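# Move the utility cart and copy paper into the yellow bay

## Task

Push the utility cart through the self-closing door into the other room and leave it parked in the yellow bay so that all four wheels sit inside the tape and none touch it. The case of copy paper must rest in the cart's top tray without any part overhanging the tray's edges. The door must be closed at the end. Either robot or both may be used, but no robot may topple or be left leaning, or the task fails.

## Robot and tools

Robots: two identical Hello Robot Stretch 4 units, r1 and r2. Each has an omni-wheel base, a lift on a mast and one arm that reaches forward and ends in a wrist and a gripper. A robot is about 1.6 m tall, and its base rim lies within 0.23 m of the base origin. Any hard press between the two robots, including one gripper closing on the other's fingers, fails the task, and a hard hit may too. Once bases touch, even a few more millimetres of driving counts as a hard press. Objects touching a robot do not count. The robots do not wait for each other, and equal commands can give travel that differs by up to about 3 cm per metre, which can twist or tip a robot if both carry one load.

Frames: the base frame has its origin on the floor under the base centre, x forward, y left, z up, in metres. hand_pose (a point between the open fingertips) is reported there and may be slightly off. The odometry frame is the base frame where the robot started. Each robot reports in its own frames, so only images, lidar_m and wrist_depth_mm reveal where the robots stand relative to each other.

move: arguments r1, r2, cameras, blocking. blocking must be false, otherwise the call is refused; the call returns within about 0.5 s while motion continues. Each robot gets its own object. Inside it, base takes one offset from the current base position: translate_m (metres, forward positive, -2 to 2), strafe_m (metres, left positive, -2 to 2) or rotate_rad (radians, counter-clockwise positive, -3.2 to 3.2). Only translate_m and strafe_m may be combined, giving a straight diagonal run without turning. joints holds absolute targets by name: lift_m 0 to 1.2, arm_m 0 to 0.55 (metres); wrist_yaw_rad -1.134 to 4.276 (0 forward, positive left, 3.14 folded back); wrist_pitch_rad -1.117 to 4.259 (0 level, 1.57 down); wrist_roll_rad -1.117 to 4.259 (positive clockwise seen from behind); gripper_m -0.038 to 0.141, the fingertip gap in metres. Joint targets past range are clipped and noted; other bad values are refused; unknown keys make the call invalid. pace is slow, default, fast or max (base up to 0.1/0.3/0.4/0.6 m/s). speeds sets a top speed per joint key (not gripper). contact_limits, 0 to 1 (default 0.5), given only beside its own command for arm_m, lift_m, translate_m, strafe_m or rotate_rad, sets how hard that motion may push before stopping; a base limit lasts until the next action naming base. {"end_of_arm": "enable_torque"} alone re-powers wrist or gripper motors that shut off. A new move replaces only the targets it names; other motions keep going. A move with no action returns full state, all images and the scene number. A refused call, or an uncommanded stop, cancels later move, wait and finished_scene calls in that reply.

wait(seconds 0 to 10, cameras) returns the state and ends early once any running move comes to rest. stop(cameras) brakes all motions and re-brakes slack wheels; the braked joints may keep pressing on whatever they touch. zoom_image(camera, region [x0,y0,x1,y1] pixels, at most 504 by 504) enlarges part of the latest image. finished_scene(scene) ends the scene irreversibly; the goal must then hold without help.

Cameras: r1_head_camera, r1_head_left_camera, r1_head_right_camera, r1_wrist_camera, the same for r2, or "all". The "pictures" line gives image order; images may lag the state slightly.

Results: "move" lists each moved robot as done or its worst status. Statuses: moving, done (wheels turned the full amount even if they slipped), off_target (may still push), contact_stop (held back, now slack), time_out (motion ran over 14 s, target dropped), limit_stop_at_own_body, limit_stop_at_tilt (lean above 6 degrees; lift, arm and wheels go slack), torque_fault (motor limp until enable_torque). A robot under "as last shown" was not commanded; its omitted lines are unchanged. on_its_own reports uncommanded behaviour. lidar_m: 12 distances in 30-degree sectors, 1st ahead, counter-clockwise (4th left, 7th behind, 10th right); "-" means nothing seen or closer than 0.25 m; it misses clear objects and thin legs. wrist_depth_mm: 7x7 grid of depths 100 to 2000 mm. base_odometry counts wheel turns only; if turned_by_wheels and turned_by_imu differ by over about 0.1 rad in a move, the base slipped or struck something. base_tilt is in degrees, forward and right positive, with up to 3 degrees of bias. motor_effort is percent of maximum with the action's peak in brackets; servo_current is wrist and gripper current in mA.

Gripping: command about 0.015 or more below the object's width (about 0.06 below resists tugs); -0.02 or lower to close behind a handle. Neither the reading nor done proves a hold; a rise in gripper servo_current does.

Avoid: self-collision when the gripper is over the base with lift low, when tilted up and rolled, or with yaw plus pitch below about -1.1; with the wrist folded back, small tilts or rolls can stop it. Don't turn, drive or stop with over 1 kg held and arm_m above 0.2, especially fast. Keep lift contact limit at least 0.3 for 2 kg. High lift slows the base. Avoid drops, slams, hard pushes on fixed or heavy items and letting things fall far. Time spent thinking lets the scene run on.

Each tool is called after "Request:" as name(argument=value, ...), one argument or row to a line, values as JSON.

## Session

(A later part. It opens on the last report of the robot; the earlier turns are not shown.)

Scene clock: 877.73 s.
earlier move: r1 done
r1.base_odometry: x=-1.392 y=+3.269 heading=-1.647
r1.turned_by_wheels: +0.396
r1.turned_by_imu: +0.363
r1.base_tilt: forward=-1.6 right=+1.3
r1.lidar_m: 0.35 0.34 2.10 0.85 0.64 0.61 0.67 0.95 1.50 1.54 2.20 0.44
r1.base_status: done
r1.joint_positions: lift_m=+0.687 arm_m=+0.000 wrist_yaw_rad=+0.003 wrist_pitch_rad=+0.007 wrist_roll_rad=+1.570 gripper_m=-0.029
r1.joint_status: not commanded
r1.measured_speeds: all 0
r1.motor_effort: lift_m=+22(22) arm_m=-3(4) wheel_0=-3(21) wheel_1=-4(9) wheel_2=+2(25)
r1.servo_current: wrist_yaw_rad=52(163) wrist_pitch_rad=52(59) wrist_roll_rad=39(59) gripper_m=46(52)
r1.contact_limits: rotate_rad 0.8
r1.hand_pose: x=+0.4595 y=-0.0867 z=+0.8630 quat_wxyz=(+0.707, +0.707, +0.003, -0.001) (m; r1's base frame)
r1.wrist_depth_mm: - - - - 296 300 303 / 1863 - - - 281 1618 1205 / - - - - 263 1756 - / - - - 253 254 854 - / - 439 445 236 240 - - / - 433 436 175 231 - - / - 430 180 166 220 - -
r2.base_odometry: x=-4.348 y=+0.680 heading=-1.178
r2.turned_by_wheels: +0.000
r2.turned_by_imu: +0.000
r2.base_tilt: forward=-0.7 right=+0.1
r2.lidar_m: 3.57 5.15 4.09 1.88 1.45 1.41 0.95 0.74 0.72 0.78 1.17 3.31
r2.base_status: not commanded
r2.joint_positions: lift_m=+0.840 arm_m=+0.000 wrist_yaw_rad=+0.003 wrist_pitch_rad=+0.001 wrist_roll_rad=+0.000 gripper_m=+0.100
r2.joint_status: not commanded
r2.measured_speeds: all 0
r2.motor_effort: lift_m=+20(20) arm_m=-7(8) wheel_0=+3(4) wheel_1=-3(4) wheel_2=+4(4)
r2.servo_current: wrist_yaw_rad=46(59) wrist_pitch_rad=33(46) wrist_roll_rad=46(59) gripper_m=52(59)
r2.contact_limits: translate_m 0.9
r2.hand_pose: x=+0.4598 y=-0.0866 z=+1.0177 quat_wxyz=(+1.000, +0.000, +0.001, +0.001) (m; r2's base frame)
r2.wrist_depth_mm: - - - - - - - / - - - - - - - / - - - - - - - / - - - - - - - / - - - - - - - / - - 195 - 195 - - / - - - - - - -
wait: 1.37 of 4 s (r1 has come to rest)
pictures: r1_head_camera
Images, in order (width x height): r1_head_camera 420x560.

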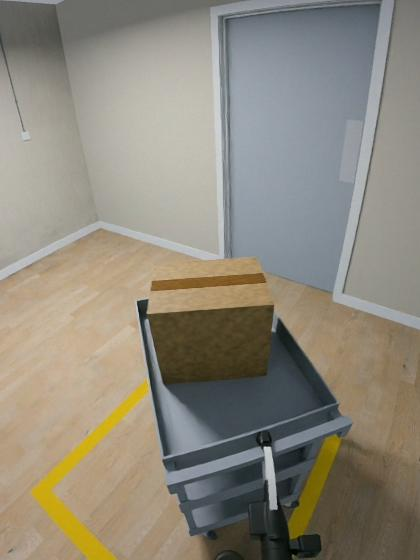

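Request:
move(
  r1={"base":{"translate_m":0.05,"strafe_m":-0.33},"pace":"slow","contact_limits":{"translate_m":0.6}},
  blocking=false,
)

Request:
wait(
  seconds=6,
)

Request:
move(
  r1={"base":{"rotate_rad":0.45},"pace":"slow","contact_limits":{"rotate_rad":0.8}},
  blocking=false,
)

Request:
wait(
  seconds=4,
  cameras=["r1_head_camera","r1_head_left_camera"],
)

Scene clock: 894.53 s.
move: r1 moving
r1.base_odometry: x=-1.405 y=+3.269 heading=-1.646
r1.turned_by_wheels: +0.000
r1.turned_by_imu: +0.000
r1.base_tilt: forward=-1.6 right=+1.2
r1.lidar_m: 0.34 0.34 2.10 0.85 0.63 0.60 0.66 0.95 1.47 1.55 2.21 0.47
r1.base_status: translate_m moving; strafe_m moving
r1.joint_positions: lift_m=+0.687 arm_m=+0.000 wrist_yaw_rad=+0.003 wrist_pitch_rad=+0.007 wrist_roll_rad=+1.570 gripper_m=-0.029
r1.joint_status: not commanded
r1.measured_speeds: translate_m=+0.008 strafe_m=-0.052 rotate_rad=+0.000 lift_m=+0.000 arm_m=+0.000 wrist_yaw_rad=+0.000 wrist_pitch_rad=+0.000 wrist_roll_rad=+0.000
r1.motor_effort: lift_m=+22(22) arm_m=+0(0) wheel_0=+11(11) wheel_1=-4(7) wheel_2=-1(4)
r1.servo_current: wrist_yaw_rad=39(65) wrist_pitch_rad=46(52) wrist_roll_rad=52(65) gripper_m=52(59)
r1.contact_limits: translate_m 0.6
r1.hand_pose: x=+0.4595 y=-0.0867 z=+0.8630 quat_wxyz=(+0.707, +0.707, +0.003, -0.001) (m; r1's base frame)
r1.wrist_depth_mm: - - 1921 - 294 297 303 / 1863 - - - 276 1618 1229 / - - - - 264 1756 - / - - - 252 251 1808 - / - 442 442 236 239 - - / - 433 436 175 231 - - / - 430 178 166 220 - -
r2: as last shown
r2.lidar_m: 3.56 5.16 4.10 1.87 1.46 1.43 0.96 0.73 0.71 0.79 1.20 3.32
r2.servo_current: wrist_yaw_rad=52(59) wrist_pitch_rad=33(46) wrist_roll_rad=46(65) gripper_m=52(59)
r2.contact_limits: translate_m 0.9
r2.wrist_depth_mm: - - - - - - - / - - - - - - - / - - - - - - - / - - - - - - - / - - - - - - - / - - 196 - 195 - - / - - - - - - -
pictures: none

Scene clock: 898.60 s.
earlier move: r1 done
r1.base_odometry: x=-1.724 y=+3.244 heading=-1.646
r1.turned_by_wheels: +0.000
r1.turned_by_imu: +0.001
r1.base_tilt: forward=-1.6 right=+1.3
r1.lidar_m: 0.27 0.26 2.80 1.14 0.84 0.81 0.87 1.27 1.22 1.27 1.86 0.49
r1.base_status: done
r1.joint_positions: lift_m=+0.687 arm_m=+0.000 wrist_yaw_rad=+0.008 wrist_pitch_rad=+0.007 wrist_roll_rad=+1.570 gripper_m=-0.029
r1.joint_status: not commanded
r1.measured_speeds: all 0
r1.motor_effort: lift_m=+22(22) arm_m=-4(4) wheel_0=+6(14) wheel_1=-2(7) wheel_2=+3(7)
r1.servo_current: wrist_yaw_rad=85(85) wrist_pitch_rad=46(59) wrist_roll_rad=59(65) gripper_m=52(59)
r1.contact_limits: translate_m 0.6
r1.hand_pose: x=+0.4600 y=-0.0850 z=+0.8630 quat_wxyz=(+0.707, +0.707, +0.005, +0.001) (m; r1's base frame)
r1.wrist_depth_mm: - - - - - 1537 1205 / - - 1808 303 - 1576 1205 / 1808 - - - 355 368 370 / - - - - 307 1756 1281 / - - - 253 254 1808 - / - - - 184 233 - - / - 404 177 151 203 - -
r2.base_odometry: x=-4.348 y=+0.680 heading=-1.178
r2.turned_by_wheels: +0.000
r2.turned_by_imu: +0.001
r2.base_tilt: forward=-0.7 right=+0.1
r2.lidar_m: 3.57 5.14 4.09 1.88 1.45 1.40 0.95 0.75 0.72 0.78 1.18 3.30
r2.base_status: not commanded
r2.joint_positions: lift_m=+0.840 arm_m=+0.000 wrist_yaw_rad=+0.003 wrist_pitch_rad=+0.001 wrist_roll_rad=+0.000 gripper_m=+0.100
r2.joint_status: not commanded
r2.measured_speeds: all 0
r2.motor_effort: lift_m=+20(20) arm_m=-7(8) wheel_0=+3(4) wheel_1=-3(4) wheel_2=+4(4)
r2.servo_current: wrist_yaw_rad=39(59) wrist_pitch_rad=39(46) wrist_roll_rad=52(65) gripper_m=46(59)
r2.contact_limits: translate_m 0.9
r2.hand_pose: x=+0.4598 y=-0.0866 z=+1.0177 quat_wxyz=(+1.000, +0.000, +0.001, +0.001) (m; r2's base frame)
r2.wrist_depth_mm: - - - - - - - / - - - - - - - / - - - - - - - / - - - - - - - / - - - - - - - / - - 195 - 195 - - / - - - - - - -
wait: 4.07 of 6 s (r1 has come to rest)
pictures: none

Scene clock: 899.10 s.
move: r1 moving
r1.base_odometry: x=-1.725 y=+3.244 heading=-1.523
r1.turned_by_wheels: +0.123
r1.turned_by_imu: +0.123
r1.base_tilt: forward=-1.6 right=+1.3
r1.lidar_m: 0.26 0.27 2.02 1.05 0.83 0.82 0.93 1.26 1.24 1.37 1.95 0.49
r1.base_status: rotate_rad moving
r1.joint_positions: lift_m=+0.687 arm_m=+0.000 wrist_yaw_rad=-0.013 wrist_pitch_rad=+0.007 wrist_roll_rad=+1.570 gripper_m=-0.029
r1.joint_status: not commanded
r1.measured_speeds: translate_m=-0.001 strafe_m=+0.001 rotate_rad=+0.478 lift_m=+0.000 arm_m=+0.000 wrist_yaw_rad=-0.094 wrist_pitch_rad=+0.000 wrist_roll_rad=+0.000
r1.motor_effort: lift_m=+22(22) arm_m=-1(4) wheel_0=-11(12) wheel_1=-8(8) wheel_2=-14(14)
r1.servo_current: wrist_yaw_rad=46(85) wrist_pitch_rad=46(52) wrist_roll_rad=39(59) gripper_m=52(59)
r1.contact_limits: rotate_rad 0.8
r1.hand_pose: x=+0.4581 y=-0.0911 z=+0.8630 quat_wxyz=(+0.707, +0.707, -0.002, -0.007) (m; r1's base frame)
r1.wrist_depth_mm: - - - - - 1618 1205 / 1708 - - - - 1576 1182 / 1808 - - - 347 1499 430 / - - - - 289 1708 1281 / - - - 251 252 1708 - / - 430 193 - 181 - - / - 402 394 - 202 - -
r2: as last shown
r2.turned_by_imu: +0.000
r2.lidar_m: 3.59 5.13 4.11 1.89 1.44 1.43 0.95 0.75 0.71 0.78 1.15 3.32
r2.motor_effort: lift_m=+20(20) arm_m=-7(8) wheel_0=+3(3) wheel_1=-3(4) wheel_2=+3(4)
r2.servo_current: wrist_yaw_rad=46(52) wrist_pitch_rad=46(46) wrist_roll_rad=52(52) gripper_m=46(52)
r2.contact_limits: translate_m 0.9
pictures: none

Scene clock: 900.23 s.
earlier move: r1 done
r1.base_odometry: x=-1.724 y=+3.244 heading=-1.197
r1.turned_by_wheels: +0.326
r1.turned_by_imu: +0.306
r1.base_tilt: forward=-1.6 right=+1.3
r1.lidar_m: 0.37 0.38 1.28 0.90 0.83 0.86 1.15 1.22 1.24 1.72 1.92 0.43
r1.base_status: done
r1.joint_positions: lift_m=+0.687 arm_m=+0.000 wrist_yaw_rad=-0.002 wrist_pitch_rad=+0.007 wrist_roll_rad=+1.570 gripper_m=-0.029
r1.joint_status: not commanded
r1.measured_speeds: all 0
r1.motor_effort: lift_m=+22(22) arm_m=-4(4) wheel_0=-5(17) wheel_1=-3(9) wheel_2=+0(25)
r1.servo_current: wrist_yaw_rad=52(150) wrist_pitch_rad=59(59) wrist_roll_rad=52(65) gripper_m=46(59)
r1.contact_limits: rotate_rad 0.8
r1.hand_pose: x=+0.4591 y=-0.0880 z=+0.8630 quat_wxyz=(+0.707, +0.707, +0.002, -0.003) (m; r1's base frame)
r1.wrist_depth_mm: 1921 - - 253 258 277 276 / - - - 249 250 1708 1160 / - - - 183 244 1808 - / - 627 439 239 241 - - / - 442 436 177 236 - - / - 442 439 173 231 - - / - 445 180 144 225 - -
r2.base_odometry: x=-4.348 y=+0.680 heading=-1.178
r2.turned_by_wheels: +0.000
r2.turned_by_imu: +0.000
r2.base_tilt: forward=-0.7 right=+0.1
r2.lidar_m: 3.55 5.17 4.08 1.90 1.46 1.41 0.95 0.75 0.72 0.77 1.16 3.31
r2.base_status: not commanded
r2.joint_positions: lift_m=+0.840 arm_m=+0.000 wrist_yaw_rad=+0.003 wrist_pitch_rad=+0.001 wrist_roll_rad=+0.000 gripper_m=+0.100
r2.joint_status: not commanded
r2.measured_speeds: all 0
r2.motor_effort: lift_m=+20(20) arm_m=-7(8) wheel_0=+3(4) wheel_1=-3(4) wheel_2=+3(4)
r2.servo_current: wrist_yaw_rad=59(59) wrist_pitch_rad=33(46) wrist_roll_rad=39(59) gripper_m=52(59)
r2.contact_limits: translate_m 0.9
r2.hand_pose: x=+0.4598 y=-0.0866 z=+1.0177 quat_wxyz=(+1.000, +0.000, +0.001, +0.001) (m; r2's base frame)
r2.wrist_depth_mm: - - - - - - - / - - - - - - - / - - - - - - - / - - - - - - - / - - - - - - - / - - 195 - 195 - - / - - - - - - -
wait: 1.13 of 4 s (r1 has come to rest)
pictures: r1_head_camera, r1_head_left_camera
Images, in order (width x height): r1_head_camera 420x560, r1_head_left_camera 420x672.

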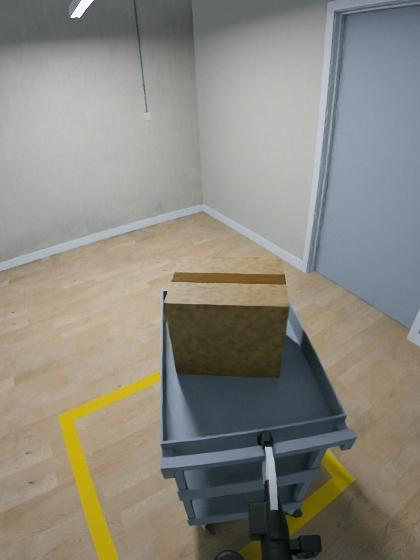

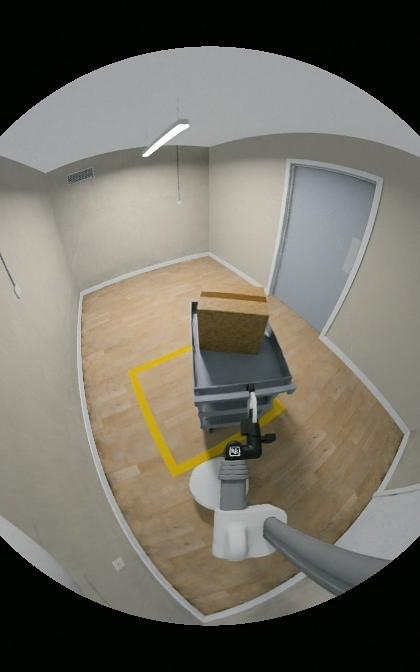

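Request:
move(
  r1={"base":{"translate_m":0.08,"strafe_m":-0.2},"pace":"slow","contact_limits":{"translate_m":0.6}},
  blocking=false,
)

Request:
wait(
  seconds=5,
)

Request:
move(
  r1={"base":{"rotate_rad":0.35},"pace":"slow","contact_limits":{"rotate_rad":0.8}},
  blocking=false,
)

Request:
wait(
  seconds=4,
)

Request:
move(
  r1={"base":{"translate_m":0.12},"pace":"slow","contact_limits":{"translate_m":0.6}},
  blocking=false,
)

Request:
wait(
  seconds=3,
  cameras=["r1_head_camera","r1_head_left_camera","r1_head_right_camera"],
)

Scene clock: 912.30 s.
move: r1 moving
r1.base_odometry: x=-1.733 y=+3.236 heading=-1.197
r1.turned_by_wheels: +0.000
r1.turned_by_imu: +0.000
r1.base_tilt: forward=-1.6 right=+1.2
r1.lidar_m: 0.37 0.39 1.33 0.90 0.85 0.88 1.17 1.22 1.23 1.71 1.90 0.44
r1.base_status: translate_m moving; strafe_m moving
r1.joint_positions: lift_m=+0.687 arm_m=+0.000 wrist_yaw_rad=-0.002 wrist_pitch_rad=+0.007 wrist_roll_rad=+1.570 gripper_m=-0.029
r1.joint_status: not commanded
r1.measured_speeds: translate_m=+0.019 strafe_m=-0.046 rotate_rad=+0.001 lift_m=+0.000 arm_m=+0.000 wrist_yaw_rad=+0.000 wrist_pitch_rad=+0.000 wrist_roll_rad=+0.000
r1.motor_effort: lift_m=+22(22) arm_m=+0(4) wheel_0=+9(10) wheel_1=-5(7) wheel_2=-6(6)
r1.servo_current: wrist_yaw_rad=59(65) wrist_pitch_rad=46(52) wrist_roll_rad=59(59) gripper_m=52(52)
r1.contact_limits: translate_m 0.6
r1.hand_pose: x=+0.4591 y=-0.0880 z=+0.8630 quat_wxyz=(+0.707, +0.707, +0.002, -0.003) (m; r1's base frame)
r1.wrist_depth_mm: 1863 - - 253 256 272 287 / - - - 248 251 1618 1255 / - - - 185 246 1756 - / - - 439 238 241 - - / - 436 439 177 235 - - / - 439 442 183 230 - - / - 445 179 145 224 - -
r2: as last shown
r2.lidar_m: 3.54 5.16 4.10 1.87 1.47 1.41 0.98 0.74 0.71 0.79 1.16 3.32
r2.motor_effort: lift_m=+20(20) arm_m=-7(7) wheel_0=+3(3) wheel_1=-4(4) wheel_2=+4(4)
r2.servo_current: wrist_yaw_rad=59(59) wrist_pitch_rad=39(46) wrist_roll_rad=39(59) gripper_m=52(59)
r2.contact_limits: translate_m 0.9
pictures: none

Scene clock: 915.23 s.
earlier move: r1 done
r1.base_odometry: x=-1.881 y=+3.097 heading=-1.196
r1.turned_by_wheels: +0.001
r1.turned_by_imu: +0.001
r1.base_tilt: forward=-1.6 right=+1.3
r1.lidar_m: 0.30 0.31 1.57 1.11 1.05 1.08 1.27 1.16 1.22 1.68 1.73 0.45
r1.base_status: done
r1.joint_positions: lift_m=+0.687 arm_m=+0.000 wrist_yaw_rad=+0.007 wrist_pitch_rad=+0.007 wrist_roll_rad=+1.570 gripper_m=-0.029
r1.joint_status: not commanded
r1.measured_speeds: all 0
r1.motor_effort: lift_m=+22(22) arm_m=-2(4) wheel_0=+7(14) wheel_1=-3(7) wheel_2=+5(6)
r1.servo_current: wrist_yaw_rad=65(85) wrist_pitch_rad=46(59) wrist_roll_rad=65(65) gripper_m=52(59)
r1.contact_limits: translate_m 0.6
r1.hand_pose: x=+0.4598 y=-0.0855 z=+0.8630 quat_wxyz=(+0.707, +0.707, +0.005, +0.000) (m; r1's base frame)
r1.wrist_depth_mm: 1661 - - - - 1618 1182 / 1921 - - - 310 319 322 / - - - 213 283 1708 1281 / - - - 256 262 1863 - / - - - 241 244 - - / - 433 430 176 230 - - / - 421 178 159 214 - -
r2.base_odometry: x=-4.348 y=+0.680 heading=-1.178
r2.turned_by_wheels: +0.000
r2.turned_by_imu: +0.000
r2.base_tilt: forward=-0.7 right=+0.1
r2.lidar_m: 3.56 5.16 4.08 1.88 1.44 1.40 0.96 0.75 0.72 0.77 1.18 3.32
r2.base_status: not commanded
r2.joint_positions: lift_m=+0.840 arm_m=+0.000 wrist_yaw_rad=+0.003 wrist_pitch_rad=+0.001 wrist_roll_rad=+0.000 gripper_m=+0.100
r2.joint_status: not commanded
r2.measured_speeds: all 0
r2.motor_effort: lift_m=+20(20) arm_m=-7(8) wheel_0=+3(4) wheel_1=-3(4) wheel_2=+4(4)
r2.servo_current: wrist_yaw_rad=46(59) wrist_pitch_rad=39(46) wrist_roll_rad=59(59) gripper_m=52(59)
r2.contact_limits: translate_m 0.9
r2.hand_pose: x=+0.4598 y=-0.0866 z=+1.0177 quat_wxyz=(+1.000, +0.000, +0.001, +0.001) (m; r2's base frame)
r2.wrist_depth_mm: - - - - - - - / - - - - - - - / - - - - - - - / - - - - - - - / - - - - - - - / - - 195 - 195 - - / - - - - - - -
wait: 2.93 of 5 s (r1 has come to rest)
pictures: none

Scene clock: 915.73 s.
move: r1 moving
r1.base_odometry: x=-1.881 y=+3.097 heading=-1.073
r1.turned_by_wheels: +0.124
r1.turned_by_imu: +0.123
r1.base_tilt: forward=-1.6 right=+1.3
r1.lidar_m: 0.33 0.32 1.42 1.09 1.03 1.12 1.21 1.16 1.26 1.75 1.71 0.44
r1.base_status: rotate_rad moving
r1.joint_positions: lift_m=+0.687 arm_m=+0.000 wrist_yaw_rad=-0.013 wrist_pitch_rad=+0.007 wrist_roll_rad=+1.570 gripper_m=-0.029
r1.joint_status: not commanded
r1.measured_speeds: translate_m=-0.004 strafe_m=+0.000 rotate_rad=+0.481 lift_m=+0.000 arm_m=+0.000 wrist_yaw_rad=-0.097 wrist_pitch_rad=+0.000 wrist_roll_rad=+0.000
r1.motor_effort: lift_m=+22(22) arm_m=+0(3) wheel_0=-12(12) wheel_1=-6(7) wheel_2=-14(14)
r1.servo_current: wrist_yaw_rad=91(91) wrist_pitch_rad=46(59) wrist_roll_rad=52(65) gripper_m=46(59)
r1.contact_limits: rotate_rad 0.8
r1.hand_pose: x=+0.4581 y=-0.0910 z=+0.8630 quat_wxyz=(+0.707, +0.707, -0.002, -0.007) (m; r1's base frame)
r1.wrist_depth_mm: 1756 - - - 304 1499 1160 / - - - - 307 325 322 / - - - 203 273 1756 1229 / - - - 257 256 1863 - / - 439 439 235 241 - - / - 427 195 183 180 - - / - 413 415 138 213 - -
r2: as last shown
r2.base_tilt: forward=-0.6 right=+0.1
r2.lidar_m: 3.56 5.14 4.10 1.87 1.45 1.43 0.94 0.76 0.71 0.79 1.21 3.30
r2.motor_effort: lift_m=+20(20) arm_m=-7(8) wheel_0=+3(3) wheel_1=-3(4) wheel_2=+3(4)
r2.servo_current: wrist_yaw_rad=46(52) wrist_pitch_rad=39(46) wrist_roll_rad=39(52) gripper_m=46(52)
r2.contact_limits: translate_m 0.9
pictures: none

Scene clock: 916.70 s.
earlier move: r1 done
r1.base_odometry: x=-1.881 y=+3.097 heading=-0.847
r1.turned_by_wheels: +0.226
r1.turned_by_imu: +0.221
r1.base_tilt: forward=-1.6 right=+1.3
r1.lidar_m: 0.40 0.43 1.19 1.05 1.04 1.24 1.19 1.16 1.39 1.70 1.72 0.42
r1.base_status: done
r1.joint_positions: lift_m=+0.687 arm_m=+0.000 wrist_yaw_rad=+0.003 wrist_pitch_rad=+0.007 wrist_roll_rad=+1.570 gripper_m=-0.029
r1.joint_status: not commanded
r1.measured_speeds: all 0
r1.motor_effort: lift_m=+22(22) arm_m=-4(4) wheel_0=-4(15) wheel_1=-2(7) wheel_2=-3(22)
r1.servo_current: wrist_yaw_rad=52(117) wrist_pitch_rad=46(59) wrist_roll_rad=52(65) gripper_m=46(59)
r1.contact_limits: rotate_rad 0.8
r1.hand_pose: x=+0.4596 y=-0.0867 z=+0.8630 quat_wxyz=(+0.707, +0.707, +0.003, -0.001) (m; r1's base frame)
r1.wrist_depth_mm: - - - 156 213 1618 1205 / - - - 580 217 - - / - 415 418 161 221 - - / - 433 436 164 226 - - / - 455 459 226 229 - - / - 496 477 172 231 - - / - - 179 143 236 - -
r2.base_odometry: x=-4.348 y=+0.680 heading=-1.178
r2.turned_by_wheels: +0.000
r2.turned_by_imu: +0.000
r2.base_tilt: forward=-0.7 right=+0.0
r2.lidar_m: 3.55 5.15 4.08 1.91 1.45 1.41 0.95 0.73 0.72 0.80 1.19 3.32
r2.base_status: not commanded
r2.joint_positions: lift_m=+0.840 arm_m=+0.000 wrist_yaw_rad=+0.003 wrist_pitch_rad=+0.001 wrist_roll_rad=+0.000 gripper_m=+0.100
r2.joint_status: not commanded
r2.measured_speeds: all 0
r2.motor_effort: lift_m=+20(20) arm_m=-7(8) wheel_0=+3(4) wheel_1=-4(4) wheel_2=+4(4)
r2.servo_current: wrist_yaw_rad=46(59) wrist_pitch_rad=39(46) wrist_roll_rad=46(65) gripper_m=52(59)
r2.contact_limits: translate_m 0.9
r2.hand_pose: x=+0.4598 y=-0.0866 z=+1.0177 quat_wxyz=(+1.000, +0.000, +0.001, +0.001) (m; r2's base frame)
r2.wrist_depth_mm: - - - - - - - / - - - - - - - / - - - - - - - / - - - - - - - / - - - - - - - / - - 195 - 195 - - / - - - - - - -
wait: 0.97 of 4 s (r1 has come to rest)
pictures: none

Scene clock: 917.20 s.
move: r1 moving
r1.base_odometry: x=-1.873 y=+3.088 heading=-0.847
r1.turned_by_wheels: +0.000
r1.turned_by_imu: +0.000
r1.base_tilt: forward=-1.6 right=+1.3
r1.lidar_m: 0.39 0.43 1.20 1.04 1.04 1.26 1.18 1.16 1.40 1.71 1.73 0.43
r1.base_status: translate_m moving
r1.joint_positions: lift_m=+0.687 arm_m=+0.000 wrist_yaw_rad=+0.003 wrist_pitch_rad=+0.007 wrist_roll_rad=+1.570 gripper_m=-0.029
r1.joint_status: not commanded
r1.measured_speeds: translate_m=+0.049 strafe_m=+0.000 rotate_rad=-0.003 lift_m=+0.000 arm_m=+0.000 wrist_yaw_rad=+0.000 wrist_pitch_rad=+0.000 wrist_roll_rad=+0.000
r1.motor_effort: lift_m=+22(22) arm_m=+1(4) wheel_0=+8(9) wheel_1=+4(7) wheel_2=-9(9)
r1.servo_current: wrist_yaw_rad=59(72) wrist_pitch_rad=52(59) wrist_roll_rad=46(59) gripper_m=46(52)
r1.contact_limits: translate_m 0.6
r1.hand_pose: x=+0.4595 y=-0.0867 z=+0.8630 quat_wxyz=(+0.707, +0.707, +0.003, -0.001) (m; r1's base frame)
r1.wrist_depth_mm: - - - 160 217 1618 1205 / - - - 219 221 798 - / - 418 421 221 224 - - / - 430 433 166 226 - - / - 449 452 228 229 - - / - 480 466 173 230 - - / - - 178 145 235 - -
r2: as last shown
r2.lidar_m: 3.54 5.17 4.10 1.86 1.45 1.42 0.91 0.75 0.72 0.79 1.18 3.30
r2.motor_effort: lift_m=+20(20) arm_m=-7(8) wheel_0=+3(4) wheel_1=-3(4) wheel_2=+3(4)
r2.servo_current: wrist_yaw_rad=52(59) wrist_pitch_rad=39(46) wrist_roll_rad=52(59) gripper_m=52(59)
r2.contact_limits: translate_m 0.9
pictures: none

Scene clock: 919.17 s.
earlier move: r1 done
r1.base_odometry: x=-1.802 y=+3.007 heading=-0.846
r1.turned_by_wheels: +0.000
r1.turned_by_imu: +0.001
r1.base_tilt: forward=-1.6 right=+1.3
r1.lidar_m: 0.41 0.46 1.26 1.08 1.07 1.29 1.29 1.28 1.57 1.69 1.68 0.40
r1.base_status: done
r1.joint_positions: lift_m=+0.687 arm_m=+0.000 wrist_yaw_rad=+0.001 wrist_pitch_rad=+0.007 wrist_roll_rad=+1.570 gripper_m=-0.029
r1.joint_status: not commanded
r1.measured_speeds: all 0
r1.motor_effort: lift_m=+22(22) arm_m=+4(4) wheel_0=+6(11) wheel_1=+2(7) wheel_2=-1(11)
r1.servo_current: wrist_yaw_rad=59(72) wrist_pitch_rad=52(59) wrist_roll_rad=65(65) gripper_m=46(59)
r1.contact_limits: translate_m 0.6
r1.hand_pose: x=+0.4594 y=-0.0871 z=+0.8630 quat_wxyz=(+0.707, +0.707, +0.003, -0.002) (m; r1's base frame)
r1.wrist_depth_mm: - - - 143 201 - - / - - 574 148 208 - - / - 407 410 152 213 - - / - 430 436 157 219 - - / - 466 466 164 226 - - / - 512 488 182 230 1808 - / - - 179 165 241 554 -
r2.base_odometry: x=-4.348 y=+0.680 heading=-1.178
r2.turned_by_wheels: +0.000
r2.turned_by_imu: +0.000
r2.base_tilt: forward=-0.7 right=+0.0
r2.lidar_m: 3.53 5.16 4.10 1.88 1.48 1.43 0.97 0.74 0.71 0.77 1.15 3.32
r2.base_status: not commanded
r2.joint_positions: lift_m=+0.840 arm_m=+0.000 wrist_yaw_rad=+0.003 wrist_pitch_rad=+0.001 wrist_roll_rad=+0.000 gripper_m=+0.100
r2.joint_status: not commanded
r2.measured_speeds: all 0
r2.motor_effort: lift_m=+20(20) arm_m=-7(8) wheel_0=+3(4) wheel_1=-3(4) wheel_2=+3(4)
r2.servo_current: wrist_yaw_rad=46(59) wrist_pitch_rad=39(46) wrist_roll_rad=39(65) gripper_m=52(59)
r2.contact_limits: translate_m 0.9
r2.hand_pose: x=+0.4598 y=-0.0866 z=+1.0177 quat_wxyz=(+1.000, +0.000, +0.001, +0.001) (m; r2's base frame)
r2.wrist_depth_mm: - - - - - - - / - - - - - - - / - - - - - - - / - - - - - - - / - - - - - - - / - - 195 - 195 - - / - - - - - - -
wait: 1.97 of 3 s (r1 has come to rest)
pictures: r1_head_camera, r1_head_left_camera, r1_head_right_camera
Images, in order (width x height): r1_head_camera 420x560, r1_head_left_camera 420x672, r1_head_right_camera 420x672.

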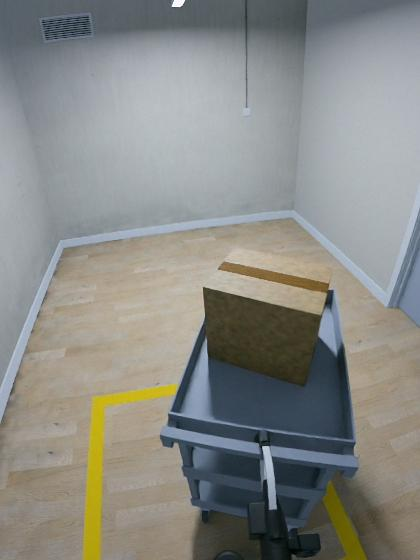

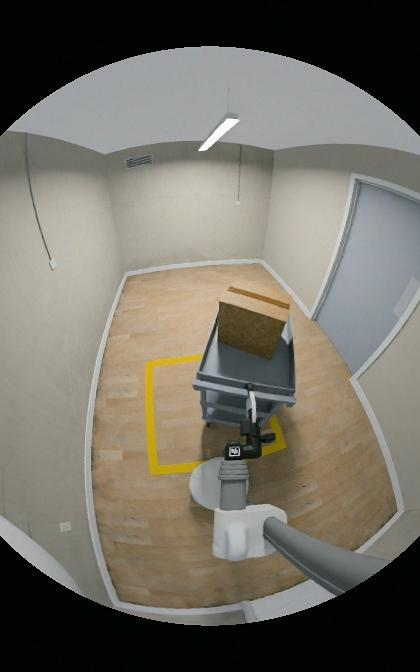

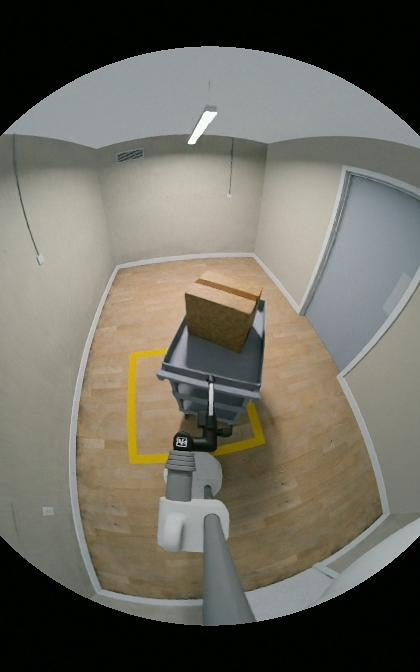

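Request:
move(
  r1={"base":{"strafe_m":0.2},"pace":"slow","contact_limits":{"strafe_m":0.6}},
  blocking=false,
)

Request:
wait(
  seconds=4,
  cameras=["r1_head_camera"],
)

Request:
move(
  r1={"base":{"translate_m":-0.13,"strafe_m":0.06},"pace":"slow","contact_limits":{"translate_m":0.6}},
  blocking=false,
)

Request:
wait(
  seconds=4,
  cameras=["r1_head_camera","r1_head_left_camera","r1_head_right_camera"],
)

Scene clock: 938.93 s.
move: r1 moving
r1.base_odometry: x=-1.791 y=+3.016 heading=-0.847
r1.turned_by_wheels: +0.000
r1.turned_by_imu: -0.001
r1.base_tilt: forward=-1.6 right=+1.3
r1.lidar_m: 0.41 0.45 1.24 1.05 1.03 1.28 1.29 1.28 1.57 1.70 1.71 0.42
r1.base_status: strafe_m moving
r1.joint_positions: lift_m=+0.687 arm_m=+0.000 wrist_yaw_rad=+0.001 wrist_pitch_rad=+0.007 wrist_roll_rad=+1.570 gripper_m=-0.029
r1.joint_status: not commanded
r1.measured_speeds: translate_m=+0.001 strafe_m=+0.056 rotate_rad=-0.002 lift_m=+0.000 arm_m=+0.000 wrist_yaw_rad=+0.000 wrist_pitch_rad=+0.000 wrist_roll_rad=+0.000
r1.motor_effort: lift_m=+22(22) arm_m=+1(4) wheel_0=-8(8) wheel_1=+5(7) wheel_2=+0(2)
r1.servo_current: wrist_yaw_rad=52(59) wrist_pitch_rad=46(59) wrist_roll_rad=39(65) gripper_m=46(52)
r1.contact_limits: strafe_m 0.6
r1.hand_pose: x=+0.4594 y=-0.0871 z=+0.8630 quat_wxyz=(+0.707, +0.707, +0.003, -0.002) (m; r1's base frame)
r1.wrist_depth_mm: - - - 147 204 1618 - / - - - - 211 - - / - 410 410 154 214 - - / - 430 433 160 221 - - / - 469 466 165 228 - - / - 508 480 170 232 1756 - / - - 178 142 240 544 -
r2: as last shown
r2.base_tilt: forward=-0.6 right=+0.1
r2.lidar_m: 3.58 5.17 4.09 1.86 1.47 1.42 0.97 0.75 0.71 0.81 1.19 3.31
r2.motor_effort: lift_m=+20(20) arm_m=-7(8) wheel_0=+3(3) wheel_1=-3(4) wheel_2=+3(4)
r2.servo_current: wrist_yaw_rad=39(59) wrist_pitch_rad=39(46) wrist_roll_rad=52(52) gripper_m=46(59)
r2.contact_limits: translate_m 0.9
pictures: none

Scene clock: 941.60 s.
earlier move: r1 done
r1.base_odometry: x=-1.652 y=+3.139 heading=-0.847
r1.turned_by_wheels: +0.000
r1.turned_by_imu: +0.000
r1.base_tilt: forward=-1.5 right=+1.3
r1.lidar_m: 0.43 1.74 1.02 0.86 0.87 1.06 1.36 1.34 1.61 1.89 1.89 0.37
r1.base_status: done
r1.joint_positions: lift_m=+0.687 arm_m=+0.000 wrist_yaw_rad=-0.004 wrist_pitch_rad=+0.007 wrist_roll_rad=+1.570 gripper_m=-0.029
r1.joint_status: not commanded
r1.measured_speeds: all 0
r1.motor_effort: lift_m=+22(22) arm_m=-3(4) wheel_0=-7(17) wheel_1=+1(7) wheel_2=+1(3)
r1.servo_current: wrist_yaw_rad=39(72) wrist_pitch_rad=46(59) wrist_roll_rad=46(65) gripper_m=46(59)
r1.contact_limits: strafe_m 0.6
r1.hand_pose: x=+0.4589 y=-0.0885 z=+0.8630 quat_wxyz=(+0.707, +0.707, +0.001, -0.004) (m; r1's base frame)
r1.wrist_depth_mm: - 442 433 116 173 174 - / - 368 370 121 183 - - / - 407 415 - 195 - - / - 462 459 - 207 - - / - 530 517 151 223 1756 - / - - - 182 233 1661 - / - - 182 138 255 1464 1281
r2.base_odometry: x=-4.348 y=+0.680 heading=-1.178
r2.turned_by_wheels: +0.000
r2.turned_by_imu: +0.000
r2.base_tilt: forward=-0.7 right=+0.1
r2.lidar_m: 3.57 5.16 4.06 1.86 1.45 1.43 0.96 0.75 0.71 0.79 1.21 3.31
r2.base_status: not commanded
r2.joint_positions: lift_m=+0.840 arm_m=+0.000 wrist_yaw_rad=+0.003 wrist_pitch_rad=+0.001 wrist_roll_rad=+0.000 gripper_m=+0.100
r2.joint_status: not commanded
r2.measured_speeds: all 0
r2.motor_effort: lift_m=+20(20) arm_m=-7(8) wheel_0=+3(4) wheel_1=-3(4) wheel_2=+4(4)
r2.servo_current: wrist_yaw_rad=52(59) wrist_pitch_rad=46(52) wrist_roll_rad=52(65) gripper_m=59(59)
r2.contact_limits: translate_m 0.9
r2.hand_pose: x=+0.4598 y=-0.0866 z=+1.0177 quat_wxyz=(+1.000, +0.000, +0.001, +0.001) (m; r2's base frame)
r2.wrist_depth_mm: - - - - - - - / - - - - - - - / - - - - - - - / - - - - - - - / - - - - - - - / - - 196 - 195 - - / - - - - - - -
wait: 2.67 of 4 s (r1 has come to rest)
pictures: r1_head_camera
Images, in order (width x height): r1_head_camera 420x560.

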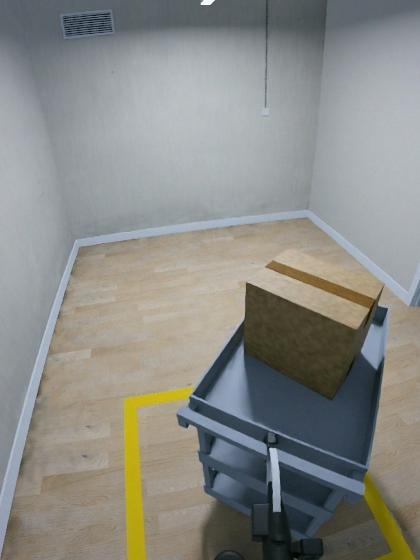

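Scene clock: 942.10 s.
move: r1 moving
r1.base_odometry: x=-1.655 y=+3.152 heading=-0.847
r1.turned_by_wheels: -0.001
r1.turned_by_imu: -0.001
r1.base_tilt: forward=-1.6 right=+1.3
r1.lidar_m: 0.44 1.73 1.01 0.88 0.87 1.07 1.35 1.33 1.61 1.87 1.89 0.38
r1.base_status: translate_m moving; strafe_m moving
r1.joint_positions: lift_m=+0.687 arm_m=+0.000 wrist_yaw_rad=-0.004 wrist_pitch_rad=+0.007 wrist_roll_rad=+1.570 gripper_m=-0.029
r1.joint_status: not commanded
r1.measured_speeds: translate_m=-0.049 strafe_m=+0.022 rotate_rad=+0.000 lift_m=+0.000 arm_m=+0.000 wrist_yaw_rad=+0.005 wrist_pitch_rad=+0.000 wrist_roll_rad=+0.000
r1.motor_effort: lift_m=+22(22) arm_m=-4(4) wheel_0=-11(12) wheel_1=-6(6) wheel_2=+11(11)
r1.servo_current: wrist_yaw_rad=33(65) wrist_pitch_rad=52(52) wrist_roll_rad=46(72) gripper_m=52(52)
r1.contact_limits: translate_m 0.6
r1.hand_pose: x=+0.4590 y=-0.0884 z=+0.8630 quat_wxyz=(+0.707, +0.707, +0.001, -0.004) (m; r1's base frame)
r1.wrist_depth_mm: - 442 433 116 172 174 - / - 370 373 121 182 - - / - 402 410 - 195 - - / - 455 455 - 208 - - / - 535 512 150 223 1708 - / - - - 183 233 1661 - / - - 181 138 257 1499 1281
r2: as last shown
r2.lidar_m: 3.56 5.15 4.09 1.87 1.47 1.42 0.99 0.73 0.72 0.79 1.16 3.30
r2.motor_effort: lift_m=+20(20) arm_m=-7(8) wheel_0=+3(3) wheel_1=-3(4) wheel_2=+4(4)
r2.servo_current: wrist_yaw_rad=33(52) wrist_pitch_rad=46(46) wrist_roll_rad=46(52) gripper_m=52(59)
r2.contact_limits: translate_m 0.9
r2.wrist_depth_mm: - - - - - - - / - - - - - - - / - - - - - - - / - - - - - - - / - - - - - - - / - - 195 - 195 - - / - - - - - - -
pictures: none

Scene clock: 944.23 s.
earlier move: r1 done
r1.base_odometry: x=-1.693 y=+3.276 heading=-0.847
r1.turned_by_wheels: +0.001
r1.turned_by_imu: +0.001
r1.base_tilt: forward=-1.6 right=+1.3
r1.lidar_m: 0.43 1.58 0.92 0.78 0.80 0.95 1.22 1.24 1.48 1.98 1.97 0.37
r1.base_status: done
r1.joint_positions: lift_m=+0.687 arm_m=+0.000 wrist_yaw_rad=+0.002 wrist_pitch_rad=+0.007 wrist_roll_rad=+1.570 gripper_m=-0.029
r1.joint_status: not commanded
r1.measured_speeds: all 0
r1.motor_effort: lift_m=+22(22) arm_m=-3(4) wheel_0=-2(13) wheel_1=-3(7) wheel_2=+6(11)
r1.servo_current: wrist_yaw_rad=46(78) wrist_pitch_rad=52(59) wrist_roll_rad=39(72) gripper_m=46(52)
r1.contact_limits: translate_m 0.6
r1.hand_pose: x=+0.4594 y=-0.0869 z=+0.8630 quat_wxyz=(+0.707, +0.707, +0.003, -0.002) (m; r1's base frame)
r1.wrist_depth_mm: - 345 347 102 157 158 - / - 364 366 108 170 171 - / - 410 418 - 184 - - / - 477 477 - 201 - - / - - 549 - 220 1708 - / - - - 183 233 1618 - / - - 180 155 163 1464 1336
r2.base_odometry: x=-4.348 y=+0.680 heading=-1.178
r2.turned_by_wheels: +0.000
r2.turned_by_imu: +0.000
r2.base_tilt: forward=-0.7 right=+0.1
r2.lidar_m: 3.57 5.15 4.11 1.89 1.47 1.42 0.97 0.74 0.72 0.79 1.18 3.30
r2.base_status: not commanded
r2.joint_positions: lift_m=+0.840 arm_m=+0.000 wrist_yaw_rad=+0.003 wrist_pitch_rad=+0.001 wrist_roll_rad=+0.000 gripper_m=+0.100
r2.joint_status: not commanded
r2.measured_speeds: all 0
r2.motor_effort: lift_m=+20(20) arm_m=-8(8) wheel_0=+3(3) wheel_1=-3(4) wheel_2=+3(4)
r2.servo_current: wrist_yaw_rad=39(65) wrist_pitch_rad=39(46) wrist_roll_rad=46(59) gripper_m=52(59)
r2.contact_limits: translate_m 0.9
r2.hand_pose: x=+0.4598 y=-0.0866 z=+1.0177 quat_wxyz=(+1.000, +0.000, +0.001, +0.001) (m; r2's base frame)
r2.wrist_depth_mm: - - - - - - - / - - - - - - - / - - - - - - - / - - - - - - - / - - - - - - - / - - 195 - 196 - - / - - - - - - -
wait: 2.13 of 4 s (r1 has come to rest)
pictures: r1_head_camera, r1_head_left_camera, r1_head_right_camera
Images, in order (width x height): r1_head_camera 420x560, r1_head_left_camera 420x672, r1_head_right_camera 420x672.

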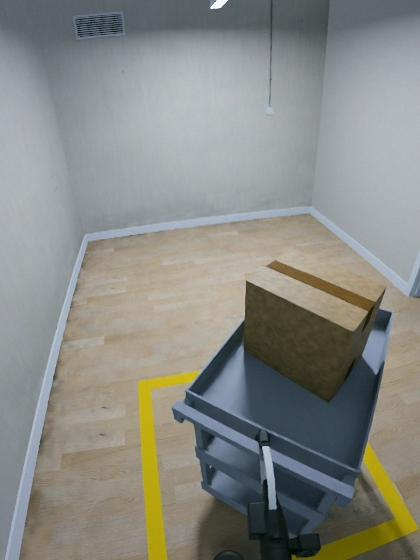

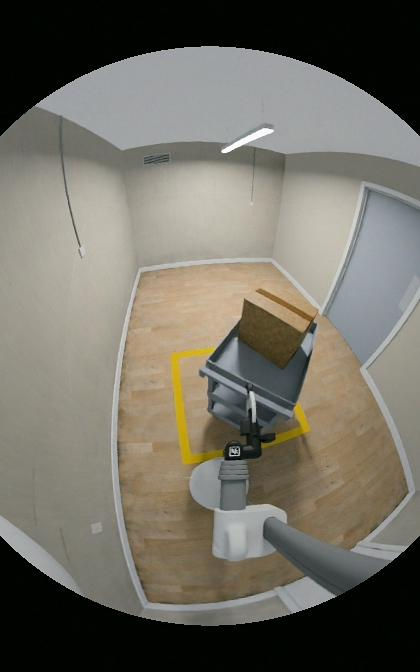

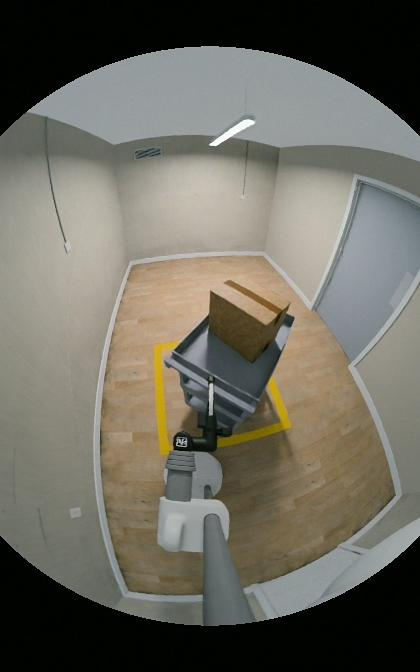

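Request:
move(
  r1={"base":{"translate_m":0.1,"strafe_m":-0.03},"pace":"slow","contact_limits":{"translate_m":0.6}},
  blocking=false,
)

Request:
wait(
  seconds=3,
  cameras=["r1_head_camera","r1_head_right_camera"],
)

Request:
zoom_image(
  camera="r1_head_camera",
  region=[120, 340, 420, 560],
)

Scene clock: 951.87 s.
move: r1 moving
r1.base_odometry: x=-1.687 y=+3.265 heading=-0.846
r1.turned_by_wheels: +0.001
r1.turned_by_imu: +0.000
r1.base_tilt: forward=-1.6 right=+1.2
r1.lidar_m: 0.41 1.54 0.92 0.80 0.79 0.96 1.24 1.24 1.46 1.97 1.97 0.36
r1.base_status: translate_m moving; strafe_m moving
r1.joint_positions: lift_m=+0.687 arm_m=+0.000 wrist_yaw_rad=+0.002 wrist_pitch_rad=+0.007 wrist_roll_rad=+1.570 gripper_m=-0.029
r1.joint_status: not commanded
r1.measured_speeds: translate_m=+0.048 strafe_m=-0.015 rotate_rad=+0.001 lift_m=+0.000 arm_m=+0.000 wrist_yaw_rad=+0.000 wrist_pitch_rad=+0.000 wrist_roll_rad=+0.000
r1.motor_effort: lift_m=+22(22) arm_m=+4(4) wheel_0=+9(10) wheel_1=+5(5) wheel_2=-7(7)
r1.servo_current: wrist_yaw_rad=39(59) wrist_pitch_rad=52(52) wrist_roll_rad=46(65) gripper_m=59(59)
r1.contact_limits: translate_m 0.6
r1.hand_pose: x=+0.4594 y=-0.0869 z=+0.8630 quat_wxyz=(+0.707, +0.707, +0.003, -0.002) (m; r1's base frame)
r1.wrist_depth_mm: - 343 345 102 157 158 - / - 368 370 108 169 171 - / - 413 413 - 183 - - / - 473 473 - 200 - - / - - 539 - 220 1708 - / - - - - 232 1708 - / - - 178 155 176 1576 1281
r2: as last shown
r2.lidar_m: 3.55 5.15 4.07 1.88 1.48 1.42 0.96 0.74 0.72 0.81 1.19 3.30
r2.motor_effort: lift_m=+20(20) arm_m=-7(8) wheel_0=+3(3) wheel_1=-3(4) wheel_2=+4(4)
r2.servo_current: wrist_yaw_rad=46(52) wrist_pitch_rad=39(46) wrist_roll_rad=46(52) gripper_m=52(52)
r2.contact_limits: translate_m 0.9
r2.wrist_depth_mm: - - - - - - - / - - - - - - - / - - - - - - - / - - - - - - - / - - - - - - - / - - 195 - 195 - - / - - - - - - -
pictures: none

Scene clock: 953.67 s.
earlier move: r1 done
r1.base_odometry: x=-1.649 y=+3.182 heading=-0.846
r1.turned_by_wheels: +0.000
r1.turned_by_imu: +0.000
r1.base_tilt: forward=-1.6 right=+1.3
r1.lidar_m: 0.42 1.63 0.98 0.82 0.84 1.00 1.34 1.31 1.58 1.93 1.93 0.34
r1.base_status: done
r1.joint_positions: lift_m=+0.687 arm_m=+0.000 wrist_yaw_rad=-0.001 wrist_pitch_rad=+0.007 wrist_roll_rad=+1.570 gripper_m=-0.029
r1.joint_status: not commanded
r1.measured_speeds: all 0
r1.motor_effort: lift_m=+22(22) arm_m=+4(4) wheel_0=+5(10) wheel_1=+2(7) wheel_2=-5(10)
r1.servo_current: wrist_yaw_rad=39(65) wrist_pitch_rad=46(59) wrist_roll_rad=59(72) gripper_m=46(59)
r1.contact_limits: translate_m 0.6
r1.hand_pose: x=+0.4592 y=-0.0876 z=+0.8630 quat_wxyz=(+0.707, +0.707, +0.002, -0.003) (m; r1's base frame)
r1.wrist_depth_mm: - 402 397 109 166 166 - / - 364 368 116 177 178 - / - 404 410 123 189 - - / - 466 462 135 204 - - / - - 521 144 221 1808 - / - - - 183 182 1618 - / - - 179 138 179 1576 1308
r2.base_odometry: x=-4.348 y=+0.680 heading=-1.178
r2.turned_by_wheels: +0.000
r2.turned_by_imu: +0.000
r2.base_tilt: forward=-0.7 right=+0.1
r2.lidar_m: 3.58 5.16 4.13 1.87 1.46 1.42 0.96 0.74 0.72 0.77 1.17 3.30
r2.base_status: not commanded
r2.joint_positions: lift_m=+0.840 arm_m=+0.000 wrist_yaw_rad=+0.003 wrist_pitch_rad=+0.001 wrist_roll_rad=+0.000 gripper_m=+0.100
r2.joint_status: not commanded
r2.measured_speeds: all 0
r2.motor_effort: lift_m=+20(20) arm_m=-7(8) wheel_0=+3(4) wheel_1=-3(4) wheel_2=+3(4)
r2.servo_current: wrist_yaw_rad=52(52) wrist_pitch_rad=39(46) wrist_roll_rad=39(59) gripper_m=52(59)
r2.contact_limits: translate_m 0.9
r2.hand_pose: x=+0.4598 y=-0.0866 z=+1.0177 quat_wxyz=(+1.000, +0.000, +0.001, +0.001) (m; r2's base frame)
r2.wrist_depth_mm: - - - - - - - / - - - - - - - / - - - - - - - / - - - - - - - / - - - - - - - / - - 195 - 196 - - / - - - - - - -
wait: 1.80 of 3 s (r1 has come to rest)
pictures: r1_head_camera, r1_head_right_camera
Images, in order (width x height): r1_head_camera 420x560, r1_head_right_camera 420x672.

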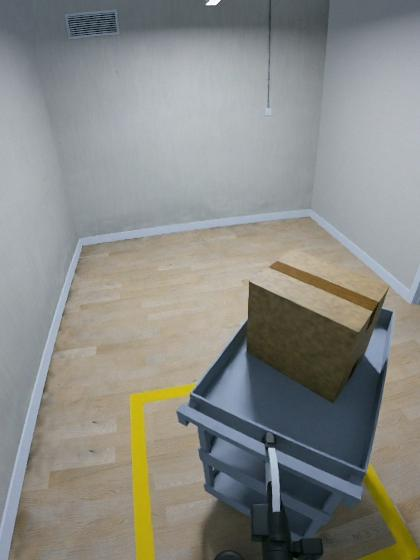

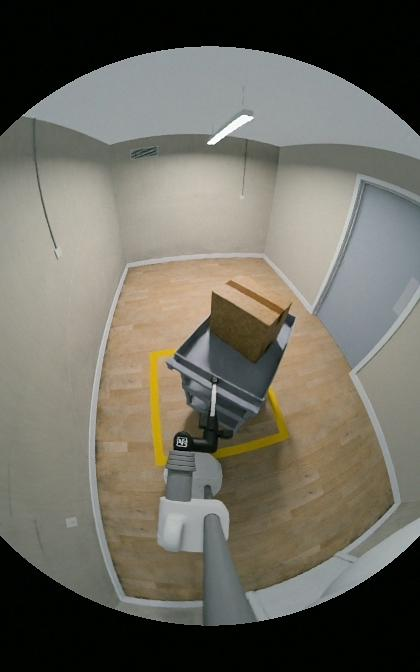

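Scaled by 1.680 from the camera's 420x560 image, which has a finer 600x800 frame.

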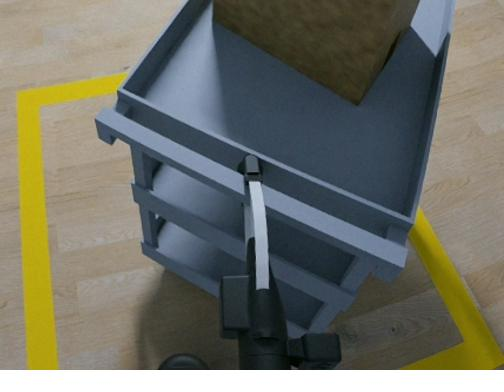

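Request:
move(
  r1={"joints":{"gripper_m":0.12}},
  blocking=false,
)

Request:
wait(
  seconds=2.5,
)

Request:
move(
  r1={"base":{"translate_m":-0.6,"strafe_m":-0.1},"pace":"slow"},
  blocking=false,
)

Request:
wait(
  seconds=8,
  cameras=["r1_head_camera","r1_head_right_camera"],
)

Request:
zoom_image(
  camera="r1_head_camera",
  region=[100, 220, 420, 540],
)

Scene clock: 963.33 s.
move: r1 moving
r1.base_odometry: x=-1.649 y=+3.182 heading=-0.846
r1.turned_by_wheels: +0.000
r1.turned_by_imu: +0.000
r1.base_tilt: forward=-1.6 right=+1.3
r1.lidar_m: 0.43 1.67 0.99 0.85 0.86 1.03 1.32 1.31 1.59 1.91 1.92 0.38
r1.base_status: not commanded
r1.joint_positions: lift_m=+0.687 arm_m=+0.000 wrist_yaw_rad=-0.001 wrist_pitch_rad=+0.007 wrist_roll_rad=+1.570 gripper_m=-0.004
r1.joint_status: gripper_m moving
r1.measured_speeds: all 0
r1.motor_effort: lift_m=+22(22) arm_m=+4(4) wheel_0=+5(6) wheel_1=+2(3) wheel_2=-6(6)
r1.servo_current: wrist_yaw_rad=52(65) wrist_pitch_rad=52(59) wrist_roll_rad=52(52) gripper_m=85(85)
r1.contact_limits: translate_m 0.6
r1.hand_pose: x=+0.4592 y=-0.0876 z=+0.8630 quat_wxyz=(+0.707, +0.707, +0.002, -0.003) (m; r1's base frame)
r1.wrist_depth_mm: - 404 397 109 167 168 - / - 366 373 118 179 - - / - 407 413 127 191 - - / - 466 469 136 204 - - / - - 525 147 222 1756 - / - - - 186 234 1661 - / - - 160 145 180 1537 1308
r2: as last shown
r2.lidar_m: 3.59 5.15 4.12 1.86 1.46 1.40 0.95 0.73 0.72 0.79 1.16 3.31
r2.motor_effort: lift_m=+20(20) arm_m=-7(7) wheel_0=+3(3) wheel_1=-4(4) wheel_2=+4(4)
r2.servo_current: wrist_yaw_rad=52(59) wrist_pitch_rad=39(46) wrist_roll_rad=39(59) gripper_m=46(52)
r2.contact_limits: translate_m 0.9
r2.wrist_depth_mm: - - - - - - - / - - - - - - - / - - - - - - - / - - - - - - - / - - - - - - - / - - 195 - 195 - - / - - - - - - -
pictures: none

Scene clock: 965.07 s.
earlier move: r1 done
r1.base_odometry: x=-1.649 y=+3.182 heading=-0.846
r1.turned_by_wheels: +0.000
r1.turned_by_imu: +0.000
r1.base_tilt: forward=-1.6 right=+1.3
r1.lidar_m: 0.42 1.64 0.98 0.84 0.85 1.03 1.31 1.30 1.60 1.90 1.91 0.38
r1.base_status: not commanded
r1.joint_positions: lift_m=+0.687 arm_m=+0.000 wrist_yaw_rad=-0.001 wrist_pitch_rad=+0.007 wrist_roll_rad=+1.570 gripper_m=+0.120
r1.joint_status: all done
r1.measured_speeds: all 0
r1.motor_effort: lift_m=+22(22) arm_m=+4(4) wheel_0=+6(6) wheel_1=+2(3) wheel_2=-6(6)
r1.servo_current: wrist_yaw_rad=72(72) wrist_pitch_rad=46(59) wrist_roll_rad=59(65) gripper_m=39(98)
r1.contact_limits: translate_m 0.6
r1.hand_pose: x=+0.4592 y=-0.0876 z=+0.8630 quat_wxyz=(+0.707, +0.707, +0.002, -0.003) (m; r1's base frame)
r1.wrist_depth_mm: - 404 402 110 168 169 - / - 368 373 119 180 - - / - 407 413 128 191 - - / - 469 462 137 206 - - / - - 525 148 224 1808 - / - - - 187 236 1661 - / - - 160 145 180 1576 1281
r2.base_odometry: x=-4.348 y=+0.680 heading=-1.178
r2.turned_by_wheels: +0.000
r2.turned_by_imu: +0.000
r2.base_tilt: forward=-0.7 right=+0.0
r2.lidar_m: 3.58 5.16 4.11 1.87 1.48 1.43 0.95 0.74 0.72 0.79 1.20 3.31
r2.base_status: not commanded
r2.joint_positions: lift_m=+0.840 arm_m=+0.000 wrist_yaw_rad=+0.003 wrist_pitch_rad=+0.001 wrist_roll_rad=+0.000 gripper_m=+0.100
r2.joint_status: not commanded
r2.measured_speeds: all 0
r2.motor_effort: lift_m=+20(20) arm_m=-7(8) wheel_0=+3(3) wheel_1=-3(4) wheel_2=+3(4)
r2.servo_current: wrist_yaw_rad=52(59) wrist_pitch_rad=46(46) wrist_roll_rad=39(59) gripper_m=52(59)
r2.contact_limits: translate_m 0.9
r2.hand_pose: x=+0.4598 y=-0.0866 z=+1.0177 quat_wxyz=(+1.000, +0.000, +0.001, +0.001) (m; r2's base frame)
r2.wrist_depth_mm: - - - - - - - / - - - - - - - / - - - - - - - / - - - - - - - / - - - - - - - / - - 195 - 195 - - / - - - - - - -
wait: 1.73 of 2.5 s (r1 has come to rest)
pictures: none

Scene clock: 965.57 s.
move: r1 moving
r1.base_odometry: x=-1.659 y=+3.189 heading=-0.847
r1.turned_by_wheels: +0.000
r1.turned_by_imu: +0.000
r1.base_tilt: forward=-1.6 right=+1.3
r1.lidar_m: 0.43 1.65 1.00 0.85 0.85 1.02 1.32 1.30 1.55 1.93 1.90 0.39
r1.base_status: translate_m moving; strafe_m moving
r1.joint_positions: lift_m=+0.687 arm_m=+0.000 wrist_yaw_rad=-0.001 wrist_pitch_rad=+0.002 wrist_roll_rad=+1.570 gripper_m=+0.120
r1.joint_status: not commanded
r1.measured_speeds: translate_m=-0.052 strafe_m=-0.007 rotate_rad=-0.008 lift_m=+0.002 arm_m=+0.000 wrist_yaw_rad=+0.000 wrist_pitch_rad=-0.018 wrist_roll_rad=+0.000
r1.motor_effort: lift_m=+21(22) arm_m=+4(4) wheel_0=-1(5) wheel_1=-5(5) wheel_2=+4(7)
r1.servo_current: wrist_yaw_rad=52(72) wrist_pitch_rad=39(59) wrist_roll_rad=52(65) gripper_m=39(46)
r1.hand_pose: x=+0.4592 y=-0.0876 z=+0.8644 quat_wxyz=(+0.707, +0.707, +0.001, -0.001) (m; r1's base frame)
r1.wrist_depth_mm: - 402 389 118 171 172 - / - 379 384 128 184 184 - / - 433 427 418 197 198 - / - - 477 473 213 - - / - - 549 517 233 1618 - / - 208 - - 211 204 1366 / - - - 142 282 1863 1281
r2: as last shown
r2.base_tilt: forward=-0.7 right=+0.1
r2.lidar_m: 3.57 5.16 4.08 1.88 1.45 1.42 0.95 0.74 0.71 0.77 1.17 3.30
r2.motor_effort: lift_m=+20(20) arm_m=-7(7) wheel_0=+3(3) wheel_1=-3(4) wheel_2=+4(4)
r2.servo_current: wrist_yaw_rad=46(59) wrist_pitch_rad=39(46) wrist_roll_rad=39(59) gripper_m=52(52)
r2.contact_limits: translate_m 0.9
pictures: none

Scene clock: 972.43 s.
earlier move: r1 done
r1.base_odometry: x=-2.121 y=+3.565 heading=-0.847
r1.turned_by_wheels: +0.000
r1.turned_by_imu: -0.001
r1.base_tilt: forward=-1.6 right=+1.3
r1.lidar_m: 0.87 1.59 0.91 0.80 0.79 0.86 0.74 0.73 0.86 1.61 1.95 1.17
r1.base_status: done
r1.joint_positions: lift_m=+0.687 arm_m=+0.000 wrist_yaw_rad=-0.001 wrist_pitch_rad=+0.002 wrist_roll_rad=+1.570 gripper_m=+0.120
r1.joint_status: not commanded
r1.measured_speeds: all 0
r1.motor_effort: lift_m=+20(22) arm_m=+4(4) wheel_0=-2(8) wheel_1=-1(7) wheel_2=+2(7)
r1.servo_current: wrist_yaw_rad=33(72) wrist_pitch_rad=39(59) wrist_roll_rad=33(72) gripper_m=46(52)
r1.hand_pose: x=+0.4592 y=-0.0876 z=+0.8644 quat_wxyz=(+0.707, +0.707, +0.001, -0.001) (m; r1's base frame)
r1.wrist_depth_mm: - - - - - 1708 1182 / - - - - - 1708 1182 / - - - 1025 - 866 - / - - 1025 946 - 759 - / - - - 1098 - 831 - / - - - - 212 213 1138 / - - - 144 - - 1255
r2.base_odometry: x=-4.348 y=+0.680 heading=-1.178
r2.turned_by_wheels: +0.000
r2.turned_by_imu: +0.001
r2.base_tilt: forward=-0.7 right=+0.1
r2.lidar_m: 3.56 5.13 4.15 1.86 1.49 1.41 0.99 0.74 0.73 0.78 1.18 3.32
r2.base_status: not commanded
r2.joint_positions: lift_m=+0.840 arm_m=+0.000 wrist_yaw_rad=+0.003 wrist_pitch_rad=+0.001 wrist_roll_rad=+0.000 gripper_m=+0.100
r2.joint_status: not commanded
r2.measured_speeds: all 0
r2.motor_effort: lift_m=+20(20) arm_m=-7(8) wheel_0=+3(4) wheel_1=-3(4) wheel_2=+4(4)
r2.servo_current: wrist_yaw_rad=46(72) wrist_pitch_rad=46(52) wrist_roll_rad=33(65) gripper_m=52(59)
r2.contact_limits: translate_m 0.9
r2.hand_pose: x=+0.4598 y=-0.0866 z=+1.0177 quat_wxyz=(+1.000, +0.000, +0.001, +0.001) (m; r2's base frame)
r2.wrist_depth_mm: - - - - - - - / - - - - - - - / - - - - - - - / - - - - - - - / - - - - - - - / - - 195 - 195 - - / - - - - - - -
wait: 6.87 of 8 s (r1 has come to rest)
pictures: r1_head_camera, r1_head_right_camera
Images, in order (width x height): r1_head_camera 420x560, r1_head_right_camera 420x672.

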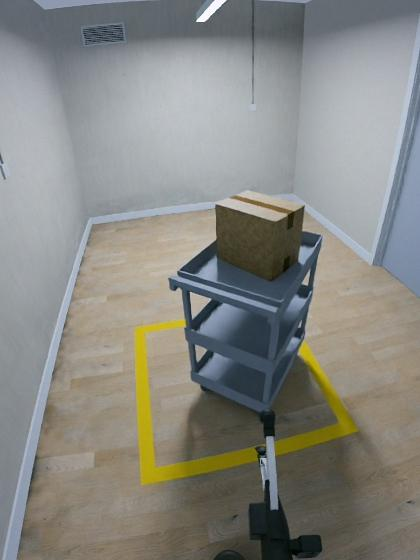

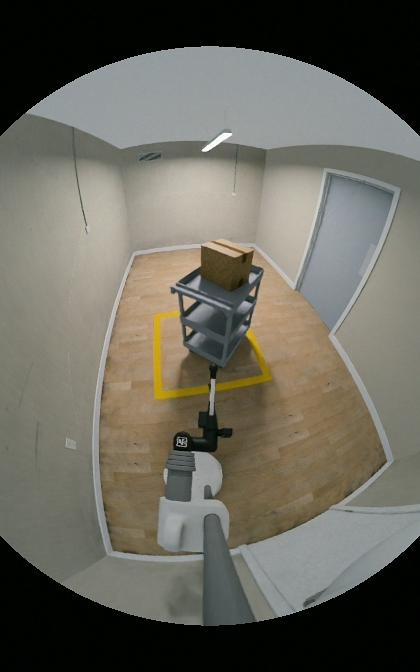

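Scaled by 1.575 from the camera's 420x560 image, which has a finer 600x800 frame.

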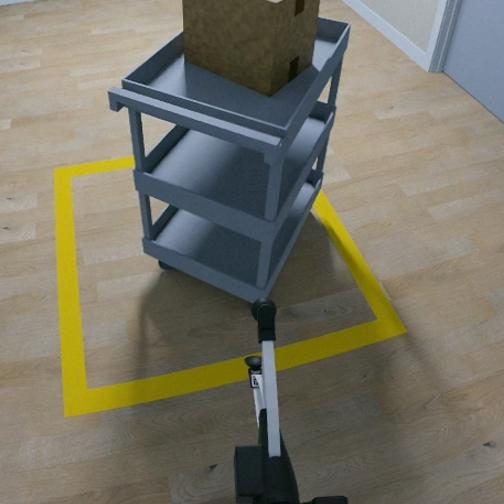

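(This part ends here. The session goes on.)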